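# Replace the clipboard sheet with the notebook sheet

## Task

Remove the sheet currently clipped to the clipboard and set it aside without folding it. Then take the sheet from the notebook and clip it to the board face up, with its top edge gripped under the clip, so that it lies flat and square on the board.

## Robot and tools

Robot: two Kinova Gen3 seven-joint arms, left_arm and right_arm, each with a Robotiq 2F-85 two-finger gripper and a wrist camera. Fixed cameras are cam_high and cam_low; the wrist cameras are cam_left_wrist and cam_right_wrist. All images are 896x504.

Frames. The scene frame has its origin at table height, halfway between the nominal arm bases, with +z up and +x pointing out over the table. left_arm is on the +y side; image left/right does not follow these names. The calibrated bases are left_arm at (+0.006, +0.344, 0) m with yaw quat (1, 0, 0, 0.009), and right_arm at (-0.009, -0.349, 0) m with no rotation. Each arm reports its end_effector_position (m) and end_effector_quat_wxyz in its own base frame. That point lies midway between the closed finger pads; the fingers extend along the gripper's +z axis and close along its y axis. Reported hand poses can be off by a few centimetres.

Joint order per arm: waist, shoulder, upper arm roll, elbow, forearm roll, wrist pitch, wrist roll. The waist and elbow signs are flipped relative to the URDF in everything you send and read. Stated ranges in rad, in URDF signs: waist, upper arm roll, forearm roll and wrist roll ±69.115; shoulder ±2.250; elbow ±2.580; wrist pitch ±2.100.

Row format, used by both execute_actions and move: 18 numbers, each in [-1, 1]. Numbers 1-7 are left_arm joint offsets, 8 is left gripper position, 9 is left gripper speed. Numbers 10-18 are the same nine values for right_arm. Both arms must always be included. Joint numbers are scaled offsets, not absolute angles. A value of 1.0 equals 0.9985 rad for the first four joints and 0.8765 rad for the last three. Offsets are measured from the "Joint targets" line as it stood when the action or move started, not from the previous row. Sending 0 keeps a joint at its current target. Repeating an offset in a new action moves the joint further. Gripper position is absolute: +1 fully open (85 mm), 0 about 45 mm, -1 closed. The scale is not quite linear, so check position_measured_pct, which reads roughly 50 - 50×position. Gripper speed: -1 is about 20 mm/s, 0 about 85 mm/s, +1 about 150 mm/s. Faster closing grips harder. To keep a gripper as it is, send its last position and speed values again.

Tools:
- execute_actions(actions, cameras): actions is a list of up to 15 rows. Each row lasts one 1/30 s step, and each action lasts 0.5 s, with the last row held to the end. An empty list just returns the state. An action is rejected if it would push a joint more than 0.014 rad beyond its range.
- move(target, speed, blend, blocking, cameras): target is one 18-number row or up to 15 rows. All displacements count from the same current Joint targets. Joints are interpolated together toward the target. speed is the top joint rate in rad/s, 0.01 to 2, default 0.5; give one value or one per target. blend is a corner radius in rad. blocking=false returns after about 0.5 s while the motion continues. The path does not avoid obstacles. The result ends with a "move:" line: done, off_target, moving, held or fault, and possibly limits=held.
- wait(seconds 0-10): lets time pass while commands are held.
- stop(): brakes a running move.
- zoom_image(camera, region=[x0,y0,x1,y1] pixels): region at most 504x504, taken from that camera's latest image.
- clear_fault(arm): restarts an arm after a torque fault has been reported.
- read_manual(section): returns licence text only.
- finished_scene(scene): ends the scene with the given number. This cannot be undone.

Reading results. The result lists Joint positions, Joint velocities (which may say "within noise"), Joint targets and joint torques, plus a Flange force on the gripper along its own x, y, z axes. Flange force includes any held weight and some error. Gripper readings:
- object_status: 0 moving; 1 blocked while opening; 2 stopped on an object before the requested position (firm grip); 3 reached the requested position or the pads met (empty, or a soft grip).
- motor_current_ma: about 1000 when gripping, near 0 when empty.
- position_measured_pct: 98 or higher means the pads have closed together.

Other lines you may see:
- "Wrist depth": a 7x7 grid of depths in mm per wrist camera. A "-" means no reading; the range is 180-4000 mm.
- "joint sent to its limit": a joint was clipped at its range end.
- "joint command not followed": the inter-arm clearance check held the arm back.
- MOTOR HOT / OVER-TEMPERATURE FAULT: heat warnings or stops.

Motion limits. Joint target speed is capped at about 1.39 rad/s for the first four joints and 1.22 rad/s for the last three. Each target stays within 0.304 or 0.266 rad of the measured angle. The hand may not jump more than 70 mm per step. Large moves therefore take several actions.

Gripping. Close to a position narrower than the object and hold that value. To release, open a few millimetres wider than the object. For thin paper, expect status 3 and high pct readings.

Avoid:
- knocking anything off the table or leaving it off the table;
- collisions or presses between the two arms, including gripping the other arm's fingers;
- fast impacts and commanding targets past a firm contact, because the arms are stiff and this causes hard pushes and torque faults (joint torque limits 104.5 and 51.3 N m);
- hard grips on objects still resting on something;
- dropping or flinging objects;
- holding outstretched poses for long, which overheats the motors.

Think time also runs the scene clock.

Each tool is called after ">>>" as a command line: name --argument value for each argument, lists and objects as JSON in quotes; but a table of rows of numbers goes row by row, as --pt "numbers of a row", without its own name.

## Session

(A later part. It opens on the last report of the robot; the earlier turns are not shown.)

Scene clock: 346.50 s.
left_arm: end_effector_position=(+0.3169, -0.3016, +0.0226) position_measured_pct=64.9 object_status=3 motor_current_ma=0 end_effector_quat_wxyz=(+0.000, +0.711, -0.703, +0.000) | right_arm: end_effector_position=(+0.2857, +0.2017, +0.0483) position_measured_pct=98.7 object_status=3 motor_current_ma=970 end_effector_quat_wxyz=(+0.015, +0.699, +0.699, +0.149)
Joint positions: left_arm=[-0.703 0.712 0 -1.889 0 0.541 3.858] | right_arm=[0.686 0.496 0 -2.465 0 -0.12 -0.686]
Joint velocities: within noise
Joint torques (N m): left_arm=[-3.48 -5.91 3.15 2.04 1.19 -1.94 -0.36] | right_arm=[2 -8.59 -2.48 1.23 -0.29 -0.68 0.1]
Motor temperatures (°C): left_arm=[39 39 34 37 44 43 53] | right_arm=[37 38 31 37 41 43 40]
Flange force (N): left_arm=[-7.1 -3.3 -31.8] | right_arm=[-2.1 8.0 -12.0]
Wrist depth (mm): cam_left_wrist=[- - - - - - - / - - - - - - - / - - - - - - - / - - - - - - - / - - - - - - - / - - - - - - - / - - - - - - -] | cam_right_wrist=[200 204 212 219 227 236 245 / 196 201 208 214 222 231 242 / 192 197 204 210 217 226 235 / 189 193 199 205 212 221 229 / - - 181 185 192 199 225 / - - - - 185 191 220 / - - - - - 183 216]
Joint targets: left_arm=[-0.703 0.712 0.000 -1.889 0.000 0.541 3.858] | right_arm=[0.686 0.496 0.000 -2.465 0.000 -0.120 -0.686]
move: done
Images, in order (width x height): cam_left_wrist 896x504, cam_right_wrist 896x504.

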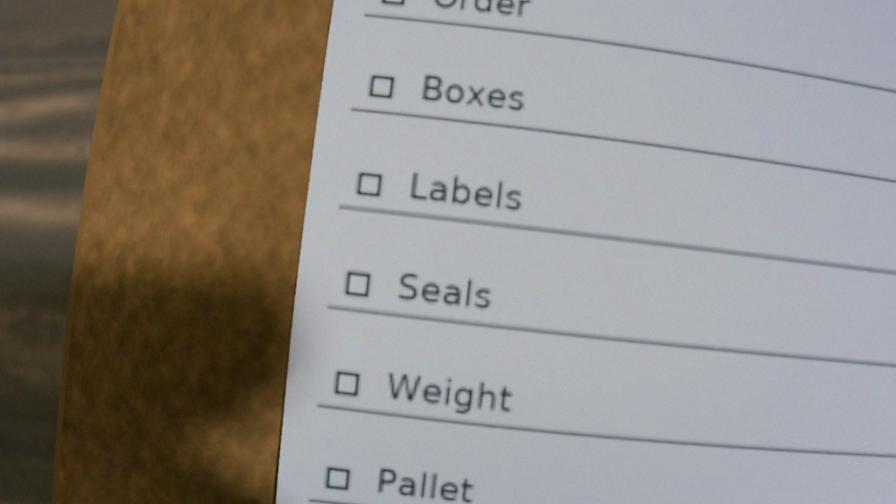

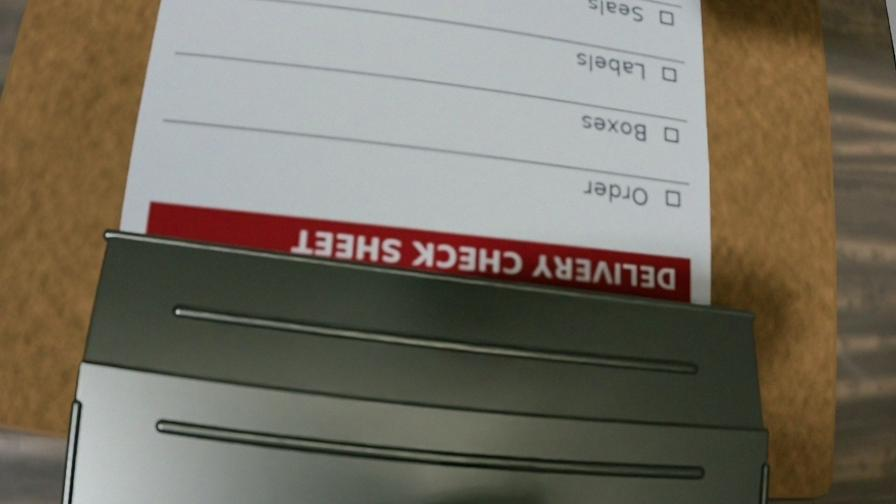

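>>> move --target '[-0.013,0.0077,0,0.0207,0,0.0147,0.0149,-0.3,0,0,0,0,0,0,0,0,-1,0]' --speed 0.06 --cameras '["cam_left_wrist","cam_right_wrist"]'

Scene clock: 349.53 s.
left_arm: end_effector_position=(+0.3175, -0.3096, +0.0226) position_measured_pct=64.9 object_status=3 motor_current_ma=0 end_effector_quat_wxyz=(+0.000, +0.711, -0.703, +0.000) | right_arm: end_effector_position=(+0.2857, +0.2017, +0.0483) position_measured_pct=98.7 object_status=3 motor_current_ma=970 end_effector_quat_wxyz=(+0.015, +0.699, +0.699, +0.149)
Joint positions: left_arm=[-0.716 0.72 0 -1.868 0 0.554 3.871] | right_arm=[0.686 0.496 0 -2.465 0 -0.12 -0.686]
Joint velocities: within noise
Joint torques (N m): left_arm=[-3.53 -5.7 3.27 1.99 1.27 -2.07 -0.36] | right_arm=[2.01 -8.6 -2.44 1.21 -0.29 -0.68 0.09]
Motor temperatures (°C): left_arm=[39 39 34 37 44 43 53] | right_arm=[37 38 31 37 41 43 40]
Flange force (N): left_arm=[-7.0 -3.5 -32.6] | right_arm=[-2.2 8.1 -12.0]
Wrist depth (mm): cam_left_wrist=[- - - - - - - / - - - - - - - / - - - - - - - / - - - - - - - / - - - - - - - / - - - - - - - / - - - - - - -] | cam_right_wrist=[200 204 212 219 227 236 246 / 196 201 208 215 222 231 241 / 193 197 204 210 217 226 235 / 189 193 199 206 213 221 229 / - - 181 185 192 199 224 / - - - - 185 191 220 / - - - - - 183 216]
Joint targets: left_arm=[-0.716 0.720 0.000 -1.868 0.000 0.554 3.871] | right_arm=[0.686 0.496 0.000 -2.465 0.000 -0.120 -0.686]
move: done
Images, in order (width x height): cam_left_wrist 896x504, cam_right_wrist 896x504.

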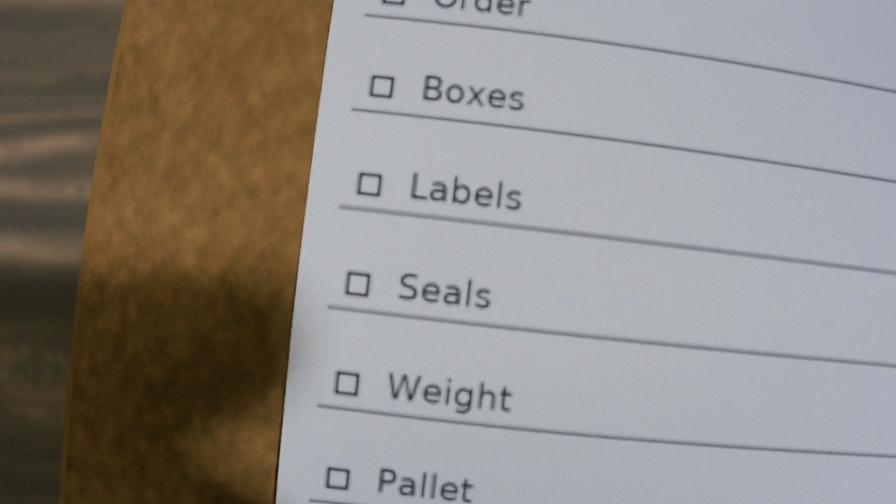

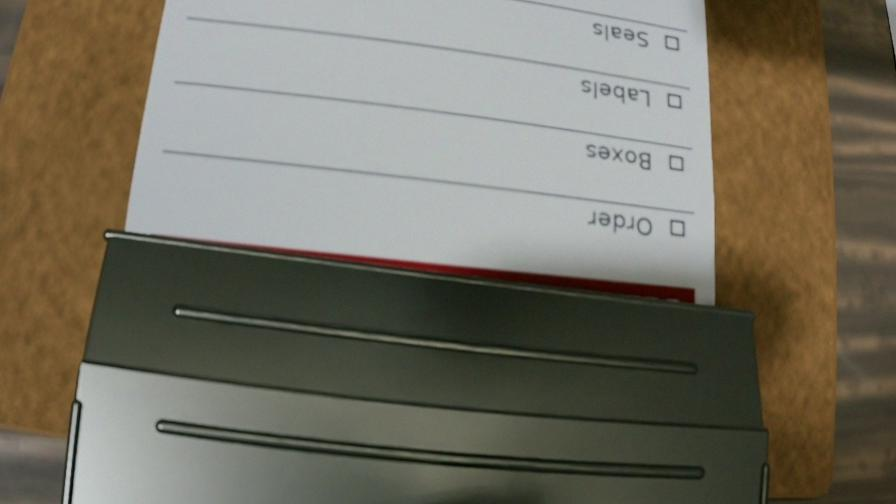

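>>> move --target '[0,0,0,0,0,0,0,-0.3,0,0,-0.109,0,0.0268,0,0.1547,0,-1,0]' --speed 0.08 --cameras '["cam_left_wrist","cam_right_wrist"]'

Scene clock: 353.80 s.
left_arm: end_effector_position=(+0.3175, -0.3097, +0.0226) position_measured_pct=64.9 object_status=3 motor_current_ma=0 end_effector_quat_wxyz=(+0.000, +0.711, -0.703, +0.000) | right_arm: end_effector_position=(+0.2856, +0.2016, +0.0783) position_measured_pct=98.7 object_status=3 motor_current_ma=970 end_effector_quat_wxyz=(+0.015, +0.699, +0.699, +0.149)
Joint positions: left_arm=[-0.716 0.72 0 -1.868 0 0.554 3.871] | right_arm=[0.686 0.387 0 -2.439 0 0.015 -0.686]
Joint velocities: within noise
Joint torques (N m): left_arm=[-3.59 -5.71 3.24 2.01 1.27 -2.08 -0.4] | right_arm=[0.29 -13.26 -0.38 2.71 -0.42 -1.15 0.16]
Motor temperatures (°C): left_arm=[39 39 34 37 44 43 53] | right_arm=[37 38 31 37 41 43 40]
Flange force (N): left_arm=[-7.1 -3.5 -32.6] | right_arm=[1.6 3.8 6.3]
Wrist depth (mm): cam_left_wrist=[- - - - - - - / - - - - - - - / - - - - - - - / - - - - - - - / - - - - - - - / - - - - - - - / - - - - - - -] | cam_right_wrist=[230 235 243 253 261 272 288 / 225 231 239 248 256 264 280 / 221 227 235 243 251 260 273 / 217 223 230 238 246 254 268 / 213 210 220 231 240 250 262 / 208 190 200 209 218 245 257 / - 183 187 195 202 210 251]
Joint targets: left_arm=[-0.716 0.720 0.000 -1.868 0.000 0.554 3.871] | right_arm=[0.686 0.387 0.000 -2.439 0.000 0.015 -0.686]
move: done
Images, in order (width x height): cam_left_wrist 896x504, cam_right_wrist 896x504.

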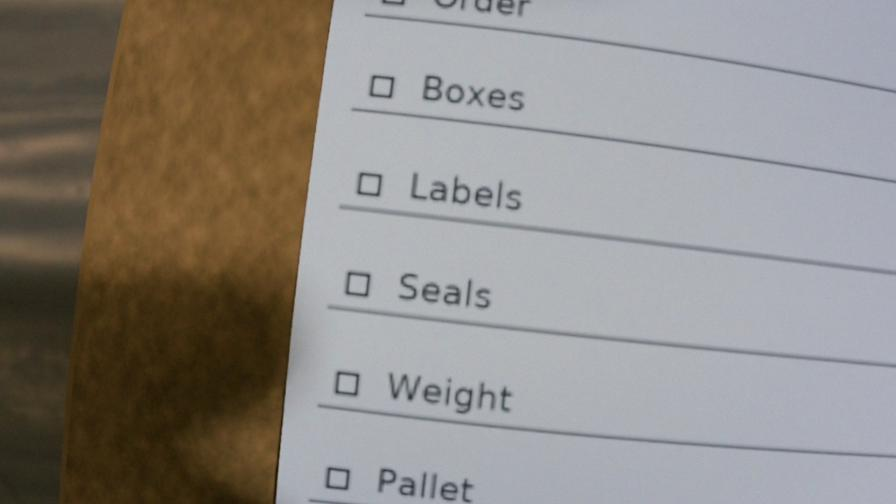

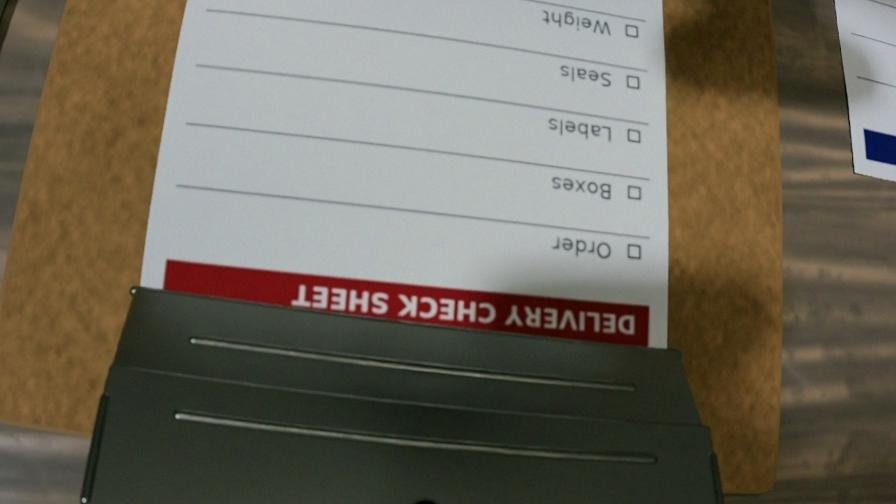

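>>> move --pt "0 -0.02 0 0.0062 0 0.0299 0 -0.3 0 0 0 0 0 0 0 0 -1 0" --pt "0 -0.1199 0 0.0373 0 0.1791 0 -0.3 0 0 -0.13 0 0.05 0 0.205 0 -1 0" --pt "0.35 -0.35 0 0.0373 0 0.3 0 -0.3 0 -0.35 -0.3 0 0.05 0 0.3 0 -1 0" --speed '[0.06,0.2,0.6]'

>>> zoom_image --camera "cam_high" --region '[380, 160, 620, 310]'

>>> zoom_image --camera "cam_low" --region '[320, 180, 500, 260]'

Scene clock: 360.57 s.
left_arm: end_effector_position=(+0.4062, -0.1829, +0.1829) position_measured_pct=64.9 object_status=3 motor_current_ma=0 end_effector_quat_wxyz=(-0.015, +0.821, -0.567, +0.060) | right_arm: end_effector_position=(+0.3371, +0.0916, +0.1685) position_measured_pct=98.7 object_status=3 motor_current_ma=970 end_effector_quat_wxyz=(+0.052, +0.804, +0.562, +0.185)
Joint positions: left_arm=[-0.367 0.37 0 -1.831 0 0.817 3.871] | right_arm=[0.337 0.087 0 -2.389 0 0.278 -0.686]
Joint velocities: within noise
Joint torques (N m): left_arm=[-0.87 -14.23 -0.28 6.29 0.11 -0.59 -0.19] | right_arm=[0.34 -10.49 -0.47 5.77 -0.44 -1.37 0.15]
Motor temperatures (°C): left_arm=[39 39 34 37 44 43 53] | right_arm=[37 38 31 37 41 43 40]
Flange force (N): left_arm=[1.5 -3.5 -3.7] | right_arm=[4.7 2.9 5.3]
Wrist depth (mm): cam_left_wrist=[359 353 346 341 336 331 323 / 356 349 343 338 332 325 318 / 352 345 339 336 331 323 317 / 349 343 338 332 328 320 314 / 347 341 335 331 321 318 312 / 344 338 333 328 320 315 309 / 342 335 329 325 317 312 307] | cam_right_wrist=[320 334 351 369 388 411 438 / 314 326 342 360 378 398 426 / 291 292 335 352 368 388 411 / 266 279 329 343 359 376 400 / 295 309 323 336 349 366 388 / 290 302 315 329 342 358 376 / 284 296 308 322 335 350 367]
Joint targets: left_arm=[-0.367 0.370 0.000 -1.831 0.000 0.817 3.871] | right_arm=[0.337 0.087 0.000 -2.389 0.000 0.278 -0.686]
move: done

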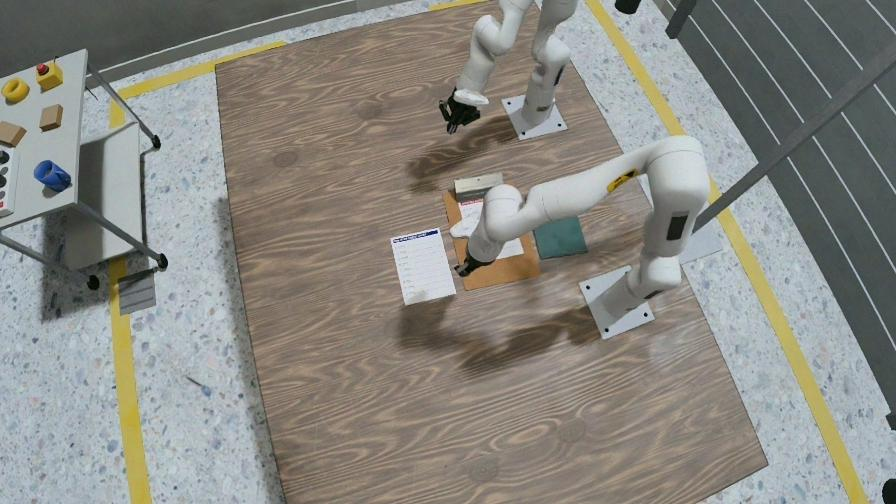

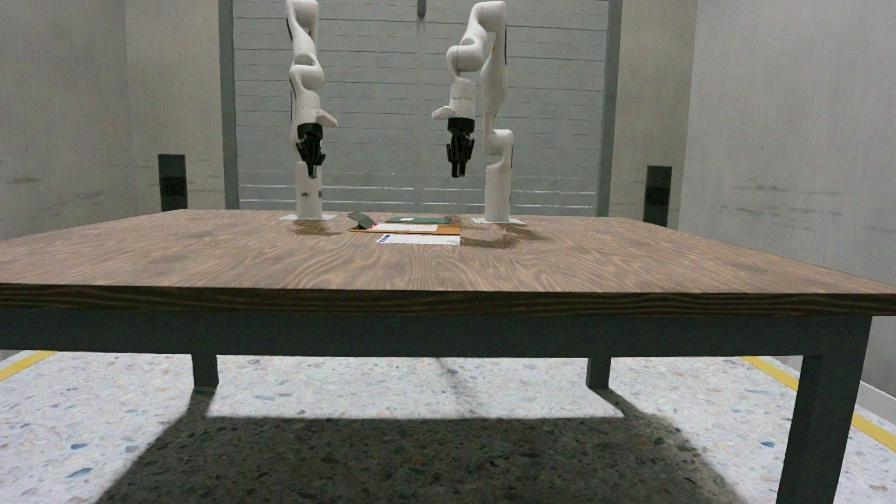

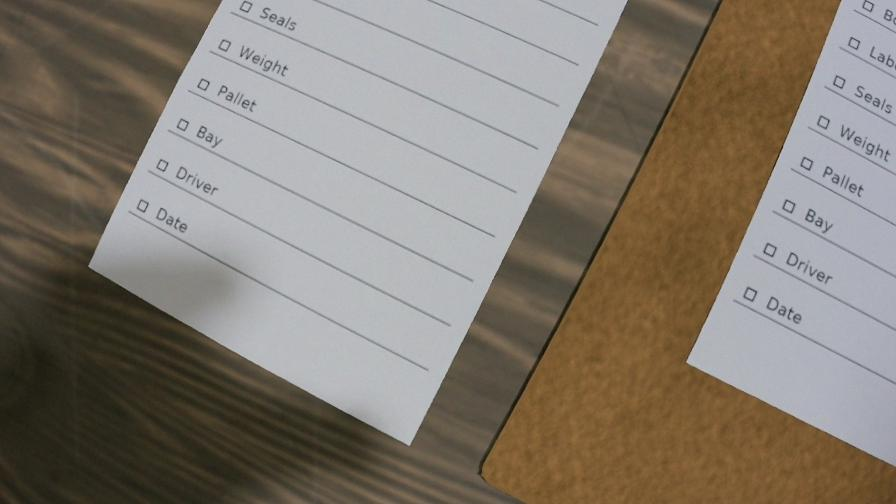

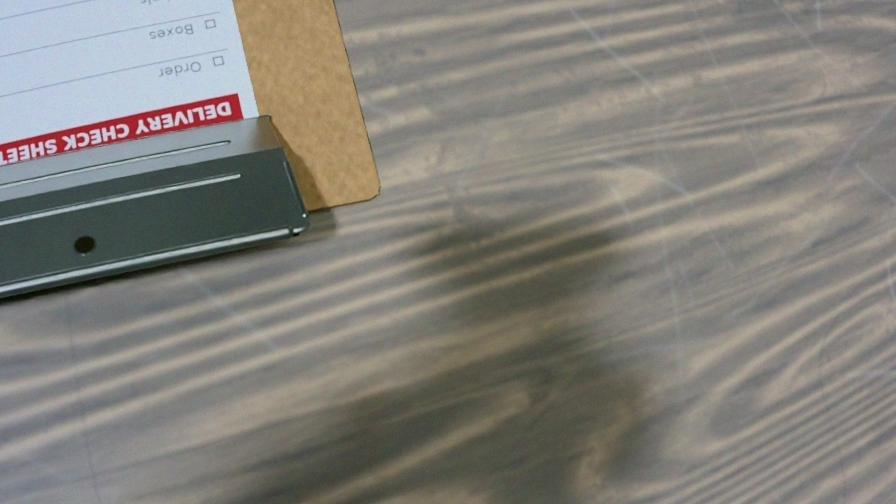

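Scaled by 2.100 from the camera's 896x504 image, which has a finer 1280x720 frame.

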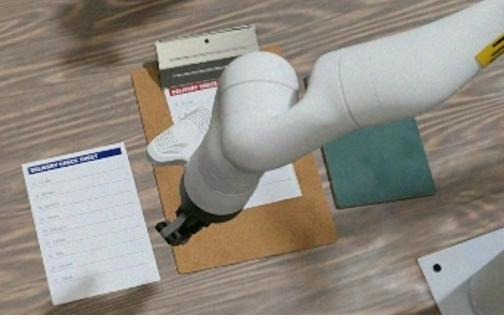

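Scaled by 2.800 from the camera's 896x504 image, which has a finer 1280x720 frame.

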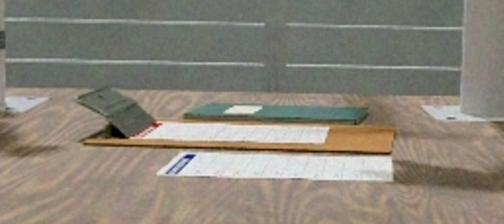

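>>> move --target '[-0.5138,-0.2539,0,0.56,0,1.0,0.1506,-0.3,0,0,0,0,0,0,0,0,-1,0]' --speed 0.8 --cameras '[]'

>>> move --target '[0,0,0,0,0,0.068,0,-0.3,0,0,0,0,0,0,0,0,-1,0]' --cameras '["cam_left_wrist"]'

Scene clock: 365.53 s.
left_arm: end_effector_position=(+0.2209, -0.3063, +0.4490) position_measured_pct=64.9 object_status=3 motor_current_ma=0 end_effector_quat_wxyz=(+0.002, +0.700, -0.714, +0.030) | right_arm: end_effector_position=(+0.3371, +0.0916, +0.1685) position_measured_pct=98.7 object_status=3 motor_current_ma=970 end_effector_quat_wxyz=(+0.052, +0.804, +0.562, +0.185)
Joint positions: left_arm=[-0.88 0.117 0.001 -1.272 0 1.693 4.003] | right_arm=[0.337 0.087 0 -2.389 0 0.278 -0.686]
Joint velocities: within noise
Joint torques (N m): left_arm=[-0.95 -10.73 -0.35 7.64 0.15 -0.44 -0.24] | right_arm=[0.28 -10.41 -0.46 5.72 -0.46 -1.38 0.15]
Motor temperatures (°C): left_arm=[39 40 34 37 44 43 53] | right_arm=[37 38 31 37 41 43 40]
Flange force (N): left_arm=[1.9 -2.2 -5.9] | right_arm=[5.0 2.7 5.0]
Wrist depth (mm): cam_left_wrist=[619 615 611 604 600 595 592 / 614 612 572 561 598 592 589 / 614 606 599 588 591 589 583 / 610 606 599 593 589 586 583 / 609 601 593 588 586 574 575 / 602 600 591 587 582 571 575 / 600 596 589 584 582 571 570] | cam_right_wrist=[321 335 351 369 388 411 437 / 314 326 342 361 378 399 425 / 291 292 335 352 367 388 411 / 266 278 330 343 359 377 400 / 295 309 322 335 349 367 387 / 290 302 315 328 342 359 377 / 284 296 307 322 335 350 368]
Joint targets: left_arm=[-0.880 0.117 0.000 -1.272 0.000 1.693 4.003] | right_arm=[0.337 0.087 0.000 -2.389 0.000 0.278 -0.686]
move: done
No camera images: "cameras" was empty.

Scene clock: 366.23 s.
left_arm: end_effector_position=(+0.2091, -0.2920, +0.4485) position_measured_pct=64.9 object_status=3 motor_current_ma=0 end_effector_quat_wxyz=(+0.000, +0.700, -0.714, +0.000) | right_arm: end_effector_position=(+0.3371, +0.0916, +0.1685) position_measured_pct=98.7 object_status=3 motor_current_ma=970 end_effector_quat_wxyz=(+0.052, +0.804, +0.562, +0.185)
Joint positions: left_arm=[-0.88 0.117 0 -1.271 0 1.753 4.003] | right_arm=[0.337 0.087 0 -2.389 0 0.278 -0.686]
Joint velocities: within noise
Joint torques (N m): left_arm=[-0.86 -10.56 -0.41 7.43 0.18 -0.21 -0.19] | right_arm=[0.3 -10.37 -0.49 5.72 -0.47 -1.36 0.15]
Motor temperatures (°C): left_arm=[39 40 34 37 44 43 53] | right_arm=[37 38 31 37 41 43 40]
Flange force (N): left_arm=[1.8 -1.9 -6.0] | right_arm=[5.0 2.6 4.9]
Wrist depth (mm): cam_left_wrist=[597 599 558 560 593 595 590 / 597 595 582 581 590 592 590 / 596 595 592 591 589 590 590 / 594 593 588 587 584 581 586 / 592 590 589 587 581 579 587 / 594 589 588 588 581 582 588 / 593 586 584 585 582 578 587] | cam_right_wrist=[321 335 351 370 388 411 437 / 313 326 342 360 378 399 425 / 292 292 336 352 367 389 410 / 266 278 330 344 359 377 400 / 295 309 322 335 350 367 388 / 290 302 316 328 342 359 376 / 284 296 308 322 336 350 366]
Joint targets: left_arm=[-0.880 0.117 0.000 -1.271 0.000 1.753 4.003] | right_arm=[0.337 0.087 0.000 -2.389 0.000 0.278 -0.686]
move: done
Images, in order (width x height): cam_left_wrist 896x504.

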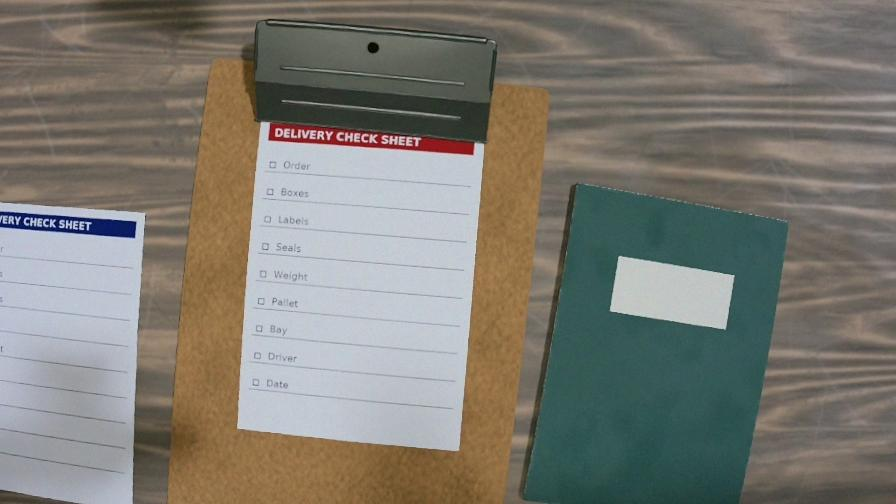

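Perfectly straight, centered and clipped.

>>> finished_scene --scene 1

The scene is finished: the task was done.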